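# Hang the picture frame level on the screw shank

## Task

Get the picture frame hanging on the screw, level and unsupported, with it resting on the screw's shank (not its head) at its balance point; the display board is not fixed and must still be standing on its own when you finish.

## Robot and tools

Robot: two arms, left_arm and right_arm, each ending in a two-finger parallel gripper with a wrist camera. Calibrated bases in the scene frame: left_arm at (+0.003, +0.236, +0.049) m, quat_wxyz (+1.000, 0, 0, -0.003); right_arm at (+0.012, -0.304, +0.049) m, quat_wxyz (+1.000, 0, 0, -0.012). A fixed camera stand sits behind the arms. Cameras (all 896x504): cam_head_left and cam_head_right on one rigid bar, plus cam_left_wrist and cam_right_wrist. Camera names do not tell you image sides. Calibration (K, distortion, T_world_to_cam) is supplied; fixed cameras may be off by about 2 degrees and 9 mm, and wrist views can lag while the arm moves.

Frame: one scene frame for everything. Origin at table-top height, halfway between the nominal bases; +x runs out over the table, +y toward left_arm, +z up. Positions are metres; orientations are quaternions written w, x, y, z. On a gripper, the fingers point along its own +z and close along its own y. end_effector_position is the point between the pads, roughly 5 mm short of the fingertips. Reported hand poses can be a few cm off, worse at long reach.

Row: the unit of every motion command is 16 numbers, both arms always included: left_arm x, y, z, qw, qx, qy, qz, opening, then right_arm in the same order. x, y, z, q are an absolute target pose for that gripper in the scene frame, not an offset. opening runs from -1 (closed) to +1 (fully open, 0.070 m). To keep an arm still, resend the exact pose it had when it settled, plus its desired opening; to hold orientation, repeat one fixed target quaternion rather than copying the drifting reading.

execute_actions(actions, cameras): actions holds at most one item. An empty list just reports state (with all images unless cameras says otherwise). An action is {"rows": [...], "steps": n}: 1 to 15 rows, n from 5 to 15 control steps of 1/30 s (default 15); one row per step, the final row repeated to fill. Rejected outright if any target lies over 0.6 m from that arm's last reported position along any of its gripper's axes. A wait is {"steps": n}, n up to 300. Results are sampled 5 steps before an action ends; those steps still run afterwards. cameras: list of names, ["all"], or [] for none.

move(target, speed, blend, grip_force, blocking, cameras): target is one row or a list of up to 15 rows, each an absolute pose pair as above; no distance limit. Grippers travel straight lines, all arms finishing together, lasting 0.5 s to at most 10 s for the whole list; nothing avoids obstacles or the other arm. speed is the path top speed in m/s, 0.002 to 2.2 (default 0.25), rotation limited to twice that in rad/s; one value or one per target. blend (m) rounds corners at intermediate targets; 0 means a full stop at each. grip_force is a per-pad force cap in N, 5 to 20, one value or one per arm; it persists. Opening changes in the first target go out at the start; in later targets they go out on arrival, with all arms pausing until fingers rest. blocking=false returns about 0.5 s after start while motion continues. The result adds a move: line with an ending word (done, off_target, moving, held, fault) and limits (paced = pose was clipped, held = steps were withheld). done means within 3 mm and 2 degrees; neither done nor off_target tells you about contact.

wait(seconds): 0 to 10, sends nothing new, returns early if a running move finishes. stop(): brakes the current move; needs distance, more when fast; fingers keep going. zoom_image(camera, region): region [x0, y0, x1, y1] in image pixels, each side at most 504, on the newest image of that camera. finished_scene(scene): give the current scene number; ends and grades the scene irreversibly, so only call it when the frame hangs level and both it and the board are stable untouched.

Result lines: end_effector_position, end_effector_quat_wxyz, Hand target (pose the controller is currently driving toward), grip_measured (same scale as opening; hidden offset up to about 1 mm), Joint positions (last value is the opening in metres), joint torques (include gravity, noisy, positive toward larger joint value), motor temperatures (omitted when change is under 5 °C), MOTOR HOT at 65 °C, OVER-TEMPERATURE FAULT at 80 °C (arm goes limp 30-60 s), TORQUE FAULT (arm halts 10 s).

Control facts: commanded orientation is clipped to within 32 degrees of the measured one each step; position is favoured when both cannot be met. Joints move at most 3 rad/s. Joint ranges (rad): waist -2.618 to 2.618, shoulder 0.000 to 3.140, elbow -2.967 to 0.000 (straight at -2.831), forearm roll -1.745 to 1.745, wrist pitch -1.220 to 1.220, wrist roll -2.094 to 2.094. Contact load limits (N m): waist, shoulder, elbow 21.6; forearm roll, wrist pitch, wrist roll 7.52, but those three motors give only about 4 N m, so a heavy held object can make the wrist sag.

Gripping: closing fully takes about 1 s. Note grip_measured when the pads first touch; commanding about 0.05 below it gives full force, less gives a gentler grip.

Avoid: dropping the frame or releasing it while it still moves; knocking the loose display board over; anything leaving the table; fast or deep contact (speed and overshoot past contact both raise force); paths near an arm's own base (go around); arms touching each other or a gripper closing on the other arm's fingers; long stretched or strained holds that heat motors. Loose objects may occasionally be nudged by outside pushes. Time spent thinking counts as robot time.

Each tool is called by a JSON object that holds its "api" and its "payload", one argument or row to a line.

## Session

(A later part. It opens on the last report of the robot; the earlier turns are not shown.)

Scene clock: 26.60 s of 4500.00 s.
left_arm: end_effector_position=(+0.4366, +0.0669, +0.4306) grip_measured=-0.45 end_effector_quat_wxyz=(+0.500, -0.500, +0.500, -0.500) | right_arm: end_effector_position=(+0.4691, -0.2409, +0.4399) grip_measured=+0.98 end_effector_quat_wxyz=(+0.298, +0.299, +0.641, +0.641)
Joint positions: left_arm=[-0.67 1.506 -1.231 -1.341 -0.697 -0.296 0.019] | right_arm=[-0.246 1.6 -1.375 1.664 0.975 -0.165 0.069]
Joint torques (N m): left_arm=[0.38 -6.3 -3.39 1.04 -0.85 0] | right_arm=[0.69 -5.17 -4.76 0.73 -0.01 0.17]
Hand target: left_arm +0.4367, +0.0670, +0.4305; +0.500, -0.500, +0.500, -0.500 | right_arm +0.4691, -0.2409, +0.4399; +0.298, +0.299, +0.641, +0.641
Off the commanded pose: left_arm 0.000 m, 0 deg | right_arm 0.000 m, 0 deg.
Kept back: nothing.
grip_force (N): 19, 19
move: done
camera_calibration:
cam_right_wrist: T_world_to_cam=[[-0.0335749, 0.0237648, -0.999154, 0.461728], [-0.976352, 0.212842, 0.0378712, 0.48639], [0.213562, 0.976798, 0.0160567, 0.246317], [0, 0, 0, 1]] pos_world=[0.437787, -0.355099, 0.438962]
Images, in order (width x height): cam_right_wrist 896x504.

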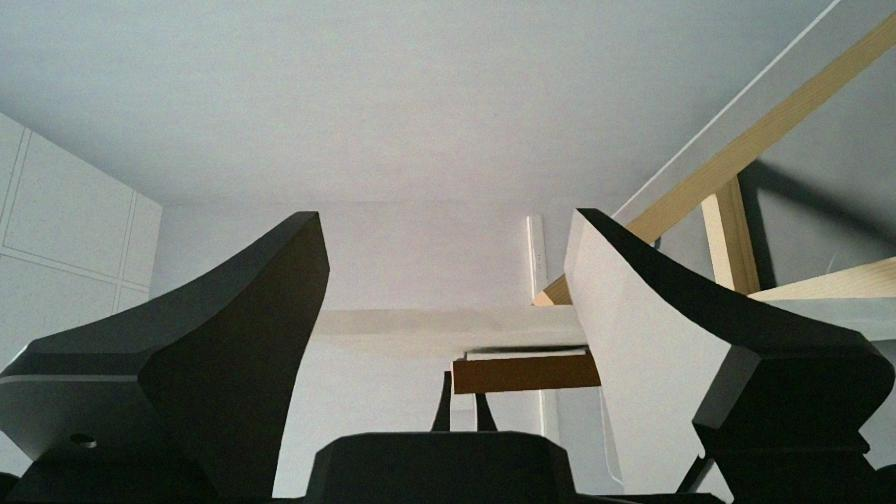

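{"api": "move", "payload": {
  "target": [0.4367,0.067,0.4287,0.5,-0.5,0.5,-0.5,-0.65,0.4691,-0.2409,0.4399,0.298,0.299,0.641,0.641,0.98],
  "speed": 0.02
}}

{"api": "move", "payload": {
  "target": [0.4367,0.067,0.4272,0.5,-0.5,0.5,-0.5,-0.65,0.4691,-0.2409,0.4399,0.298,0.299,0.641,0.641,0.98],
  "speed": 0.02,
  "cameras": ["cam_right_wrist"]
}}

{"api": "zoom_image", "payload": {
  "camera": "cam_right_wrist",
  "region": [440, 335, 500, 375]
}}

Scene clock: 27.60 s of 4500.00 s.
left_arm: end_effector_position=(+0.4365, +0.0670, +0.4299) grip_measured=-0.45 end_effector_quat_wxyz=(+0.500, -0.499, +0.499, -0.501) | right_arm: end_effector_position=(+0.4691, -0.2409, +0.4399) grip_measured=+0.98 end_effector_quat_wxyz=(+0.298, +0.299, +0.641, +0.641)
Joint positions: left_arm=[-0.67 1.506 -1.226 -1.332 -0.698 -0.306 0.019] | right_arm=[-0.246 1.6 -1.375 1.664 0.975 -0.165 0.069]
Joint torques (N m): left_arm=[0.35 -5.37 -2.19 0.33 -1.08 -0.1] | right_arm=[0.65 -5.21 -4.71 0.73 -0.02 0.18]
Hand target: left_arm +0.4367, +0.0670, +0.4287; +0.500, -0.500, +0.500, -0.500 | right_arm +0.4691, -0.2409, +0.4399; +0.298, +0.299, +0.641, +0.641
Off the commanded pose: left_arm 0.001 m, 0 deg | right_arm 0.000 m, 0 deg.
Kept back: nothing.
grip_force (N): 19, 19
move: done

Scene clock: 28.30 s of 4500.00 s.
left_arm: end_effector_position=(+0.4364, +0.0671, +0.4290) grip_measured=-0.45 end_effector_quat_wxyz=(+0.501, -0.499, +0.499, -0.501) | right_arm: end_effector_position=(+0.4691, -0.2409, +0.4399) grip_measured=+0.98 end_effector_quat_wxyz=(+0.298, +0.299, +0.641, +0.641)
Joint positions: left_arm=[-0.67 1.506 -1.222 -1.325 -0.7 -0.316 0.019] | right_arm=[-0.246 1.6 -1.375 1.664 0.975 -0.165 0.069]
Joint torques (N m): left_arm=[1.87 -4.2 0.18 -0.75 -1.05 -0.22] | right_arm=[0.64 -5.21 -4.71 0.73 -0.02 0.17]
Hand target: left_arm +0.4367, +0.0670, +0.4272; +0.500, -0.500, +0.500, -0.500 | right_arm +0.4691, -0.2409, +0.4399; +0.298, +0.299, +0.641, +0.641
Off the commanded pose: left_arm 0.002 m, 0 deg | right_arm 0.000 m, 0 deg.
Kept back: nothing.
grip_force (N): 19, 19
move: done
camera_calibration:
cam_right_wrist: T_world_to_cam=[[-0.0335749, 0.0237648, -0.999154, 0.461728], [-0.976352, 0.212842, 0.0378712, 0.48639], [0.213562, 0.976798, 0.0160567, 0.246317], [0, 0, 0, 1]] pos_world=[0.437787, -0.355099, 0.438962]
Images, in order (width x height): cam_right_wrist 896x504.

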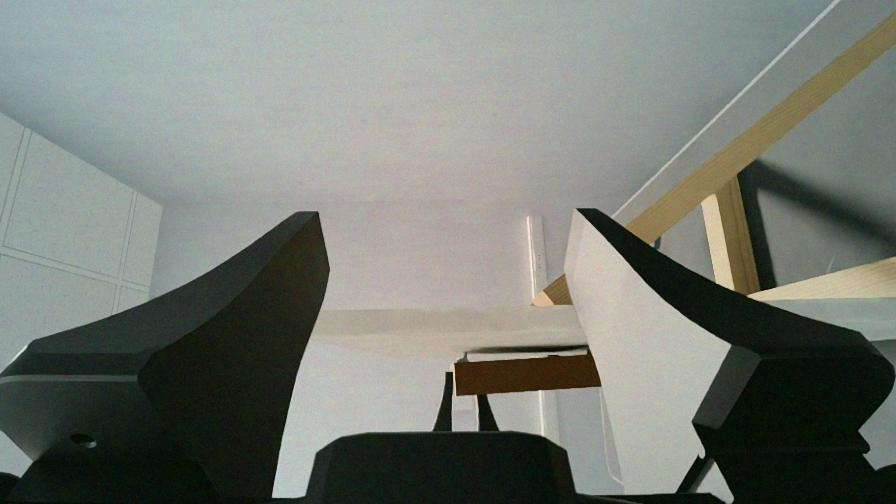

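Scaled by 8.400 from the camera's 896x504 image, which has a finer 1280x720 frame.

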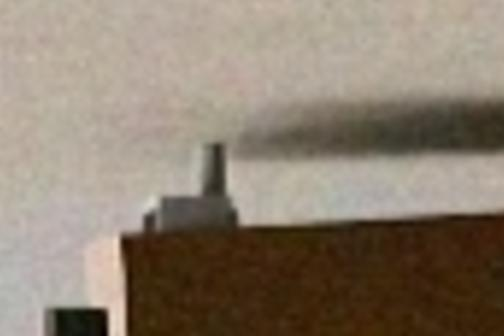

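{"api": "move", "payload": {
  "target": [
    [0.4367,0.067,0.4292,0.5,-0.5,0.5,-0.5,-0.65,0.4691,-0.2409,0.4399,0.298,0.299,0.641,0.641,0.98],
    [0.4367,0.067,0.4292,0.5,-0.5,0.5,-0.5,-0.43,0.4691,-0.2409,0.4399,0.298,0.299,0.641,0.641,0.98],
    [0.4367,0.067,0.4292,0.5,-0.5,0.5,-0.5,-0.38,0.4691,-0.2409,0.4399,0.298,0.299,0.641,0.641,0.98],
    [0.4367,0.067,0.4292,0.5,-0.5,0.5,-0.5,-0.30,0.4691,-0.2409,0.4399,0.298,0.299,0.641,0.641,0.98]
  ],
  "speed": 0.02,
  "cameras": ["cam_right_wrist","cam_left_wrist"]
}}

{"api": "zoom_image", "payload": {
  "camera": "cam_right_wrist",
  "region": [440, 335, 500, 375]
}}

Scene clock: 30.80 s of 4500.00 s.
left_arm: end_effector_position=(+0.4370, +0.0673, +0.4284) grip_measured=-0.30 end_effector_quat_wxyz=(+0.500, -0.501, +0.500, -0.499) | right_arm: end_effector_position=(+0.4691, -0.2409, +0.4399) grip_measured=+0.98 end_effector_quat_wxyz=(+0.298, +0.299, +0.641, +0.641)
Joint positions: left_arm=[-0.669 1.508 -1.226 -1.336 -0.698 -0.304 0.024] | right_arm=[-0.246 1.6 -1.375 1.664 0.975 -0.165 0.069]
Joint torques (N m): left_arm=[-0.91 -7.04 -3.62 0.73 -0.35 0.08] | right_arm=[0.66 -5.24 -4.73 0.74 -0.02 0.17]
Hand target: left_arm +0.4367, +0.0670, +0.4292; +0.500, -0.500, +0.500, -0.500 | right_arm +0.4691, -0.2409, +0.4399; +0.298, +0.299, +0.641, +0.641
Off the commanded pose: left_arm 0.001 m, 0 deg | right_arm 0.000 m, 0 deg.
Kept back: nothing.
grip_force (N): 19, 19
move: done
camera_calibration:
cam_left_wrist: T_world_to_cam=[[0.0249136, -0.0115975, 0.999622, -0.434832], [-0.559189, -0.829029, 0.00431832, 0.298841], [0.828666, -0.559085, -0.0271393, -0.191137], [0, 0, 0, 1]] pos_world=[0.336331, 0.135843, 0.42819]
cam_right_wrist: T_world_to_cam=[[-0.0335749, 0.0237648, -0.999154, 0.461728], [-0.976352, 0.212842, 0.0378712, 0.48639], [0.213562, 0.976798, 0.0160567, 0.246317], [0, 0, 0, 1]] pos_world=[0.437787, -0.355099, 0.438962]
Images, in order (width x height): cam_left_wrist 896x504, cam_right_wrist 896x504.

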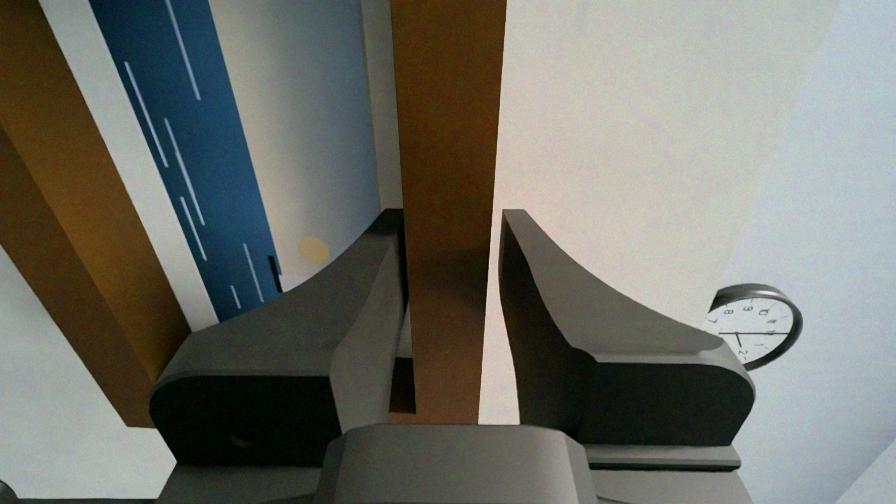

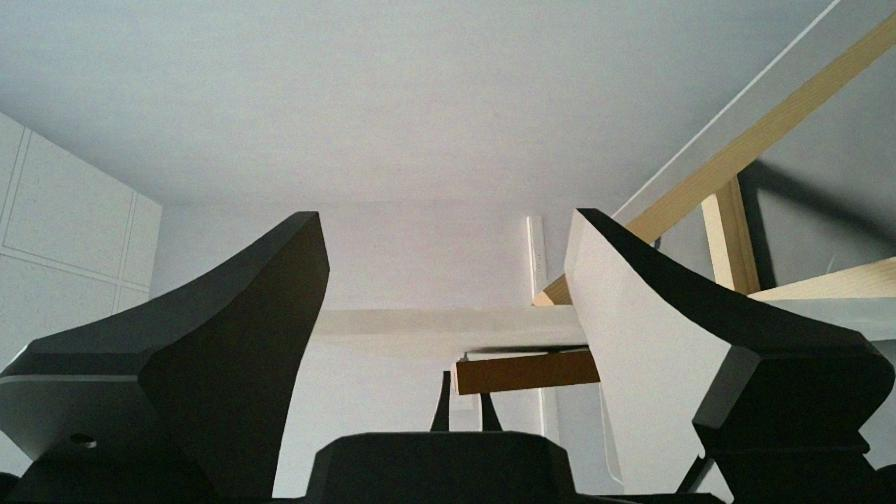

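Scaled by 8.400 from the camera's 896x504 image, which has a finer 1280x720 frame.

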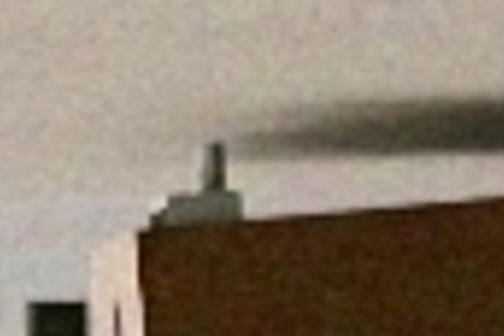

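{"api": "move", "payload": {
  "target": [
    [0.4367,0.067,0.4285,0.5,-0.5,0.5,-0.5,-0.2,0.4691,-0.2409,0.4399,0.298,0.299,0.641,0.641,0.98],
    [0.4367,0.067,0.4285,0.5,-0.5,0.5,-0.5,-0.05,0.4691,-0.2409,0.4399,0.298,0.299,0.641,0.641,0.98]
  ],
  "speed": 0.02,
  "cameras": ["all"]
}}

{"api": "zoom_image", "payload": {
  "camera": "cam_right_wrist",
  "region": [440, 335, 500, 375]
}}

{"api": "zoom_image", "payload": {
  "camera": "cam_head_right",
  "region": [340, 20, 460, 110]
}}

Scene clock: 32.33 s of 4500.00 s.
left_arm: end_effector_position=(+0.4370, +0.0672, +0.4285) grip_measured=-0.05 end_effector_quat_wxyz=(+0.500, -0.500, +0.500, -0.500) | right_arm: end_effector_position=(+0.4691, -0.2409, +0.4399) grip_measured=+0.98 end_effector_quat_wxyz=(+0.298, +0.299, +0.641, +0.641)
Joint positions: left_arm=[-0.669 1.508 -1.225 -1.332 -0.698 -0.308 0.033] | right_arm=[-0.246 1.6 -1.375 1.664 0.975 -0.165 0.069]
Joint torques (N m): left_arm=[-0.81 -6.61 -2.48 0.73 -0.68 -0.12] | right_arm=[0.69 -5.2 -4.79 0.73 -0.01 0.17]
Hand target: left_arm +0.4367, +0.0670, +0.4285; +0.500, -0.500, +0.500, -0.500 | right_arm +0.4691, -0.2409, +0.4399; +0.298, +0.299, +0.641, +0.641
Off the commanded pose: left_arm 0.000 m, 0 deg | right_arm 0.000 m, 0 deg.
Kept back: nothing.
grip_force (N): 19, 19
move: done
camera_calibration:
cam_left_wrist: T_world_to_cam=[[0.0233885, -0.0111703, 0.999664, -0.434298], [-0.559798, -0.82862, 0.00383818, 0.299252], [0.828299, -0.5597, -0.0256333, -0.19166], [0, 0, 0, 1]] pos_world=[0.336431, 0.135843, 0.428091]
cam_right_wrist: T_world_to_cam=[[-0.0335749, 0.0237648, -0.999154, 0.461728], [-0.976352, 0.212842, 0.0378712, 0.48639], [0.213562, 0.976798, 0.0160567, 0.246317], [0, 0, 0, 1]] pos_world=[0.437787, -0.355099, 0.438962]

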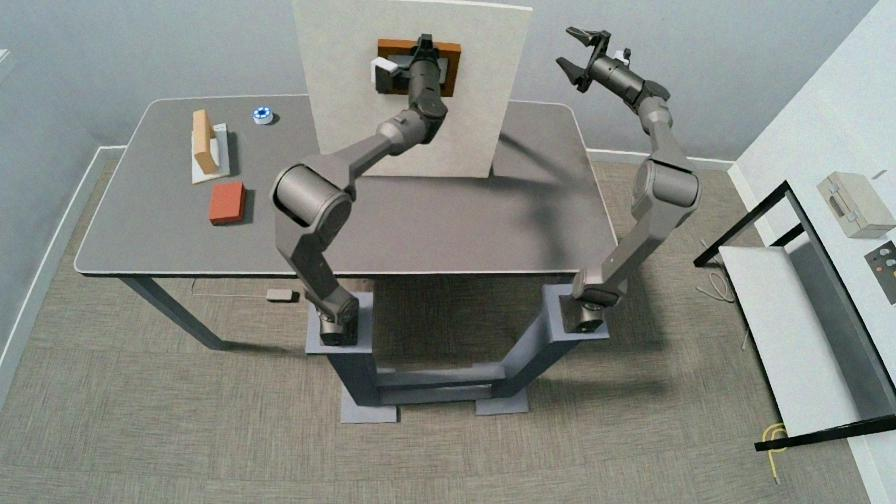

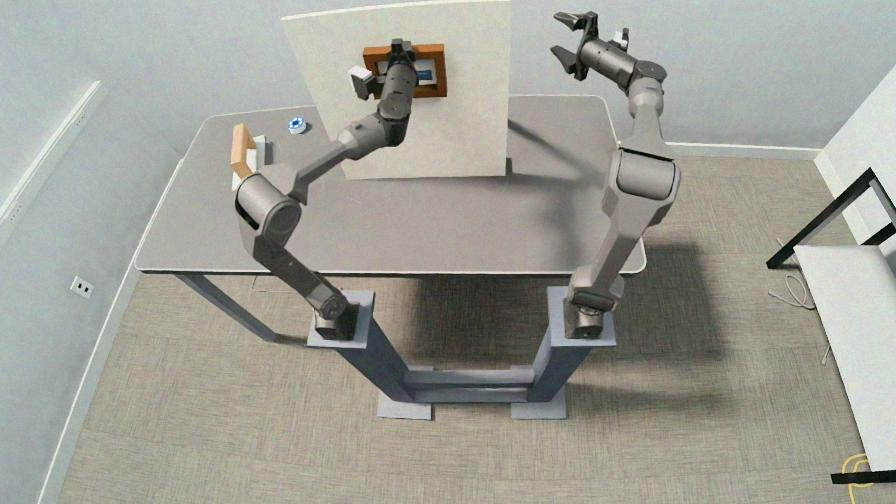

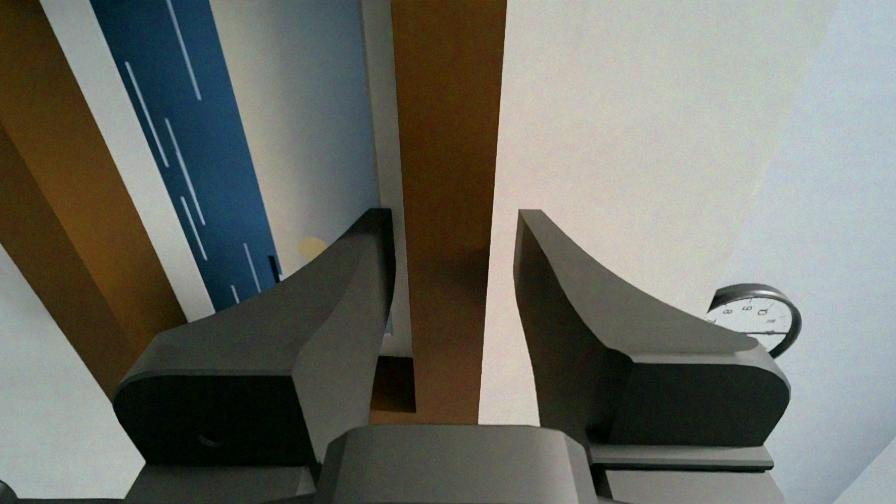

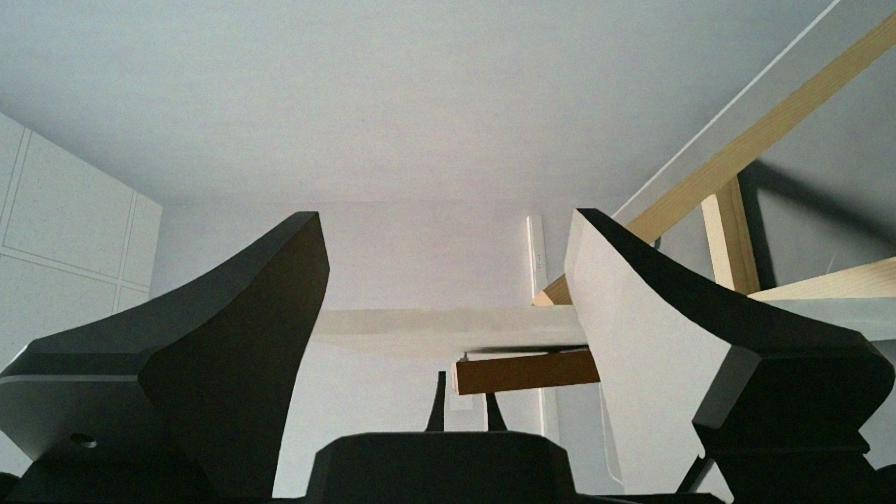

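Scaled by 8.400 from the camera's 896x504 image, which has a finer 1280x720 frame.

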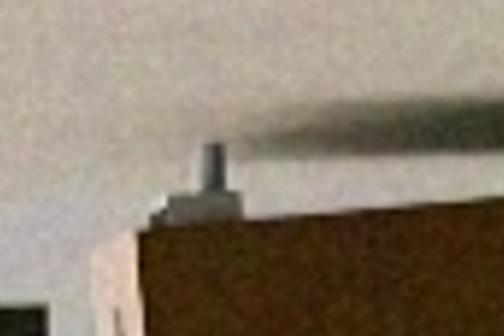

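Scaled by 4.200 from the camera's 896x504 image, which has a finer 1280x720 frame.

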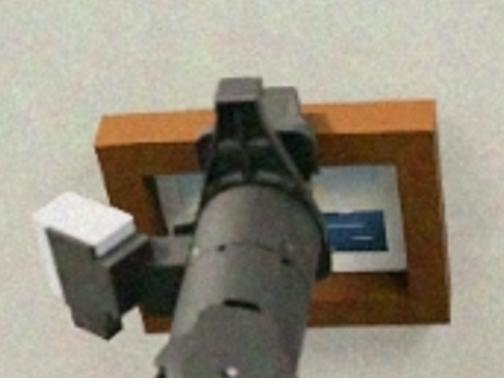

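{"api": "move", "payload": {
  "target": [
    [0.4367,0.067,0.4290,0.5,-0.5,0.5,-0.5,0.2,0.4691,-0.2409,0.4399,0.298,0.299,0.641,0.641,0.98],
    [0.37,0.067,0.4290,0.5,-0.5,0.5,-0.5,0.2,0.4691,-0.2409,0.4399,0.298,0.299,0.641,0.641,0.98],
    [0.28,0.05,0.4290,0.5,-0.5,0.5,-0.5,0.2,0.4691,-0.2409,0.4399,0.298,0.299,0.641,0.641,0.98]
  ],
  "speed": [0.02,0.06,0.2],
  "blend": [0,0.02,0],
  "cameras": ["all"]
}}

{"api": "zoom_image", "payload": {
  "camera": "cam_head_left",
  "region": [360, 0, 480, 110]
}}

{"api": "zoom_image", "payload": {
  "camera": "cam_head_right",
  "region": [340, 10, 460, 110]
}}

{"api": "zoom_image", "payload": {
  "camera": "cam_right_wrist",
  "region": [440, 335, 500, 375]
}}

Scene clock: 35.33 s of 4500.00 s.
left_arm: end_effector_position=(+0.2801, +0.0504, +0.4295) grip_measured=+0.20 end_effector_quat_wxyz=(+0.485, -0.489, +0.514, -0.511) | right_arm: end_effector_position=(+0.4691, -0.2409, +0.4399) grip_measured=+0.98 end_effector_quat_wxyz=(+0.298, +0.299, +0.641, +0.641)
Joint positions: left_arm=[-1.26 1.194 -0.951 -1.52 -1.218 -0.166 0.042] | right_arm=[-0.246 1.6 -1.375 1.664 0.975 -0.165 0.069]
Joint torques (N m): left_arm=[0.35 -2.66 -2.67 0.84 -0.3 -0.09] | right_arm=[0.66 -5.23 -4.74 0.74 -0.01 0.17]
Hand target: left_arm +0.2805, +0.0502, +0.4290; +0.485, -0.489, +0.514, -0.510 | right_arm +0.4691, -0.2409, +0.4399; +0.298, +0.299, +0.641, +0.641
Off the commanded pose: left_arm 0.001 m, 3 deg | right_arm 0.000 m, 0 deg.
joint sent to its limit (left arm) — joint 5 (wrist pitch), lower limit.
Kept back: nothing.
grip_force (N): 19, 19
move: off_target (left_arm)
camera_calibration:
cam_left_wrist: T_world_to_cam=[[0.0297824, -0.0113105, 0.999492, -0.433524], [-0.60128, -0.798989, 0.00887512, 0.205515], [0.798483, -0.601239, -0.0305965, -0.0584942], [0, 0, 0, 1]] pos_world=[0.18319, 0.124132, 0.42969]
cam_right_wrist: T_world_to_cam=[[-0.0335749, 0.0237648, -0.999154, 0.461728], [-0.976352, 0.212842, 0.0378712, 0.48639], [0.213562, 0.976798, 0.0160567, 0.246317], [0, 0, 0, 1]] pos_world=[0.437787, -0.355099, 0.438962]

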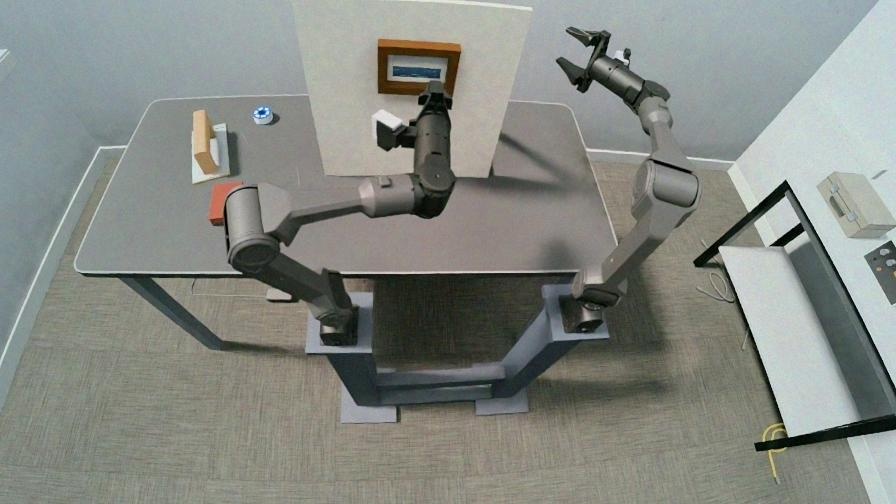

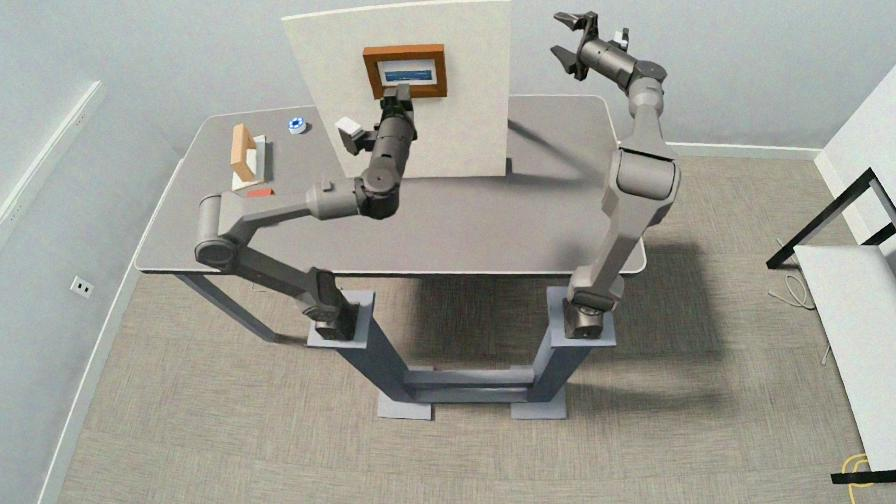

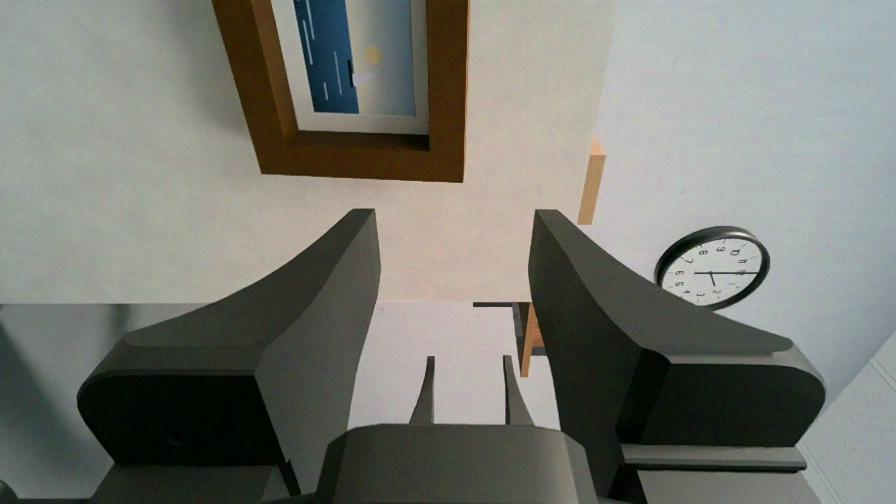

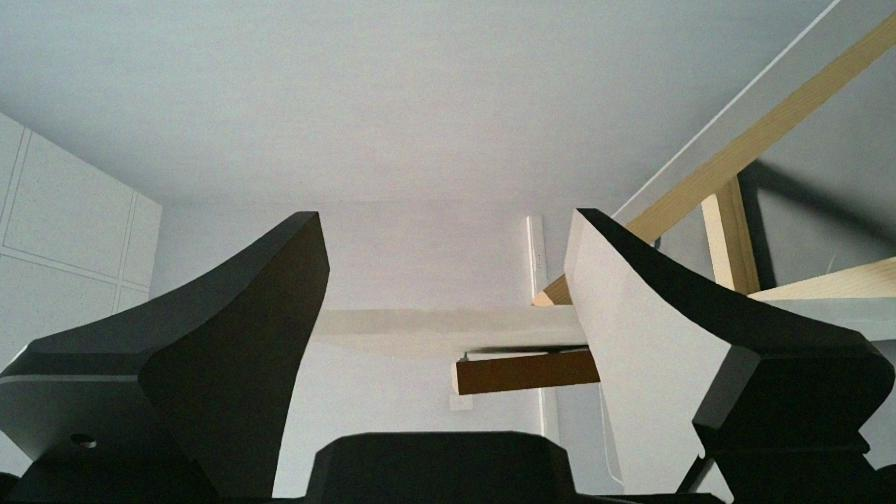

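Scaled by 4.200 from the camera's 896x504 image, which has a finer 1280x720 frame.

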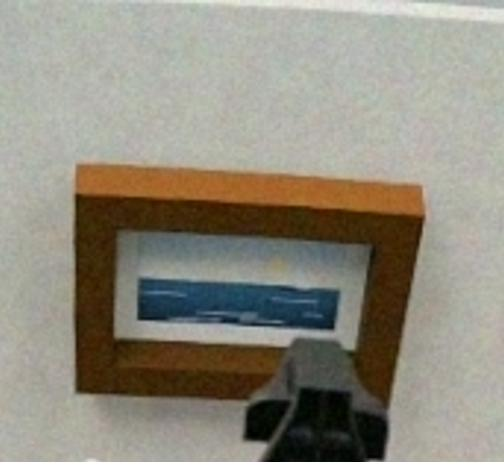

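Scaled by 4.200 from the camera's 896x504 image, which has a finer 1280x720 frame.

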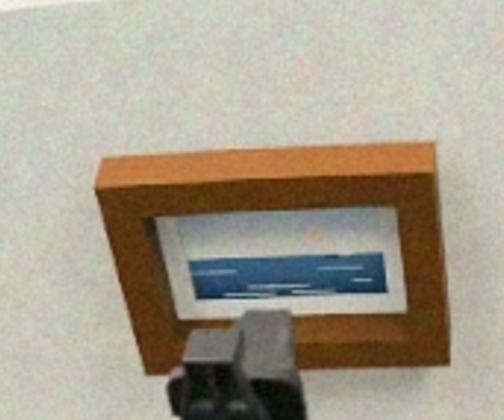

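Scaled by 8.400 from the camera's 896x504 image, which has a finer 1280x720 frame.

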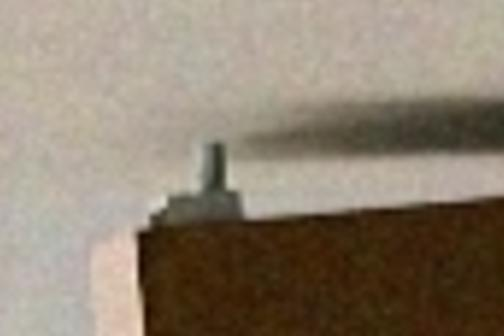

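{"api": "zoom_image", "payload": {
  "camera": "cam_head_right",
  "region": [270, 0, 530, 40]
}}

{"api": "zoom_image", "payload": {
  "camera": "cam_right_wrist",
  "region": [300, 290, 620, 410]
}}

{"api": "zoom_image", "payload": {
  "camera": "cam_head_left",
  "region": [280, 0, 550, 60]
}}

Scaled by 1.938 from the camera's 896x504 image, which has a finer 1280x720 frame.

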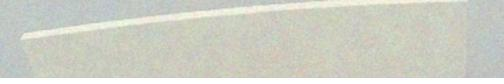

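Scaled by 1.575 from the camera's 896x504 image, which has a finer 1280x720 frame.

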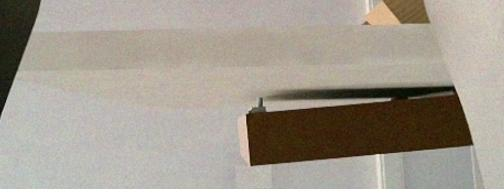

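Scaled by 1.867 from the camera's 896x504 image, which has a finer 1280x720 frame.

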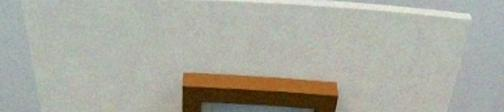

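{"api": "finished_scene", "payload": {
  "scene": 2
}}

The scene is finished: the task was done.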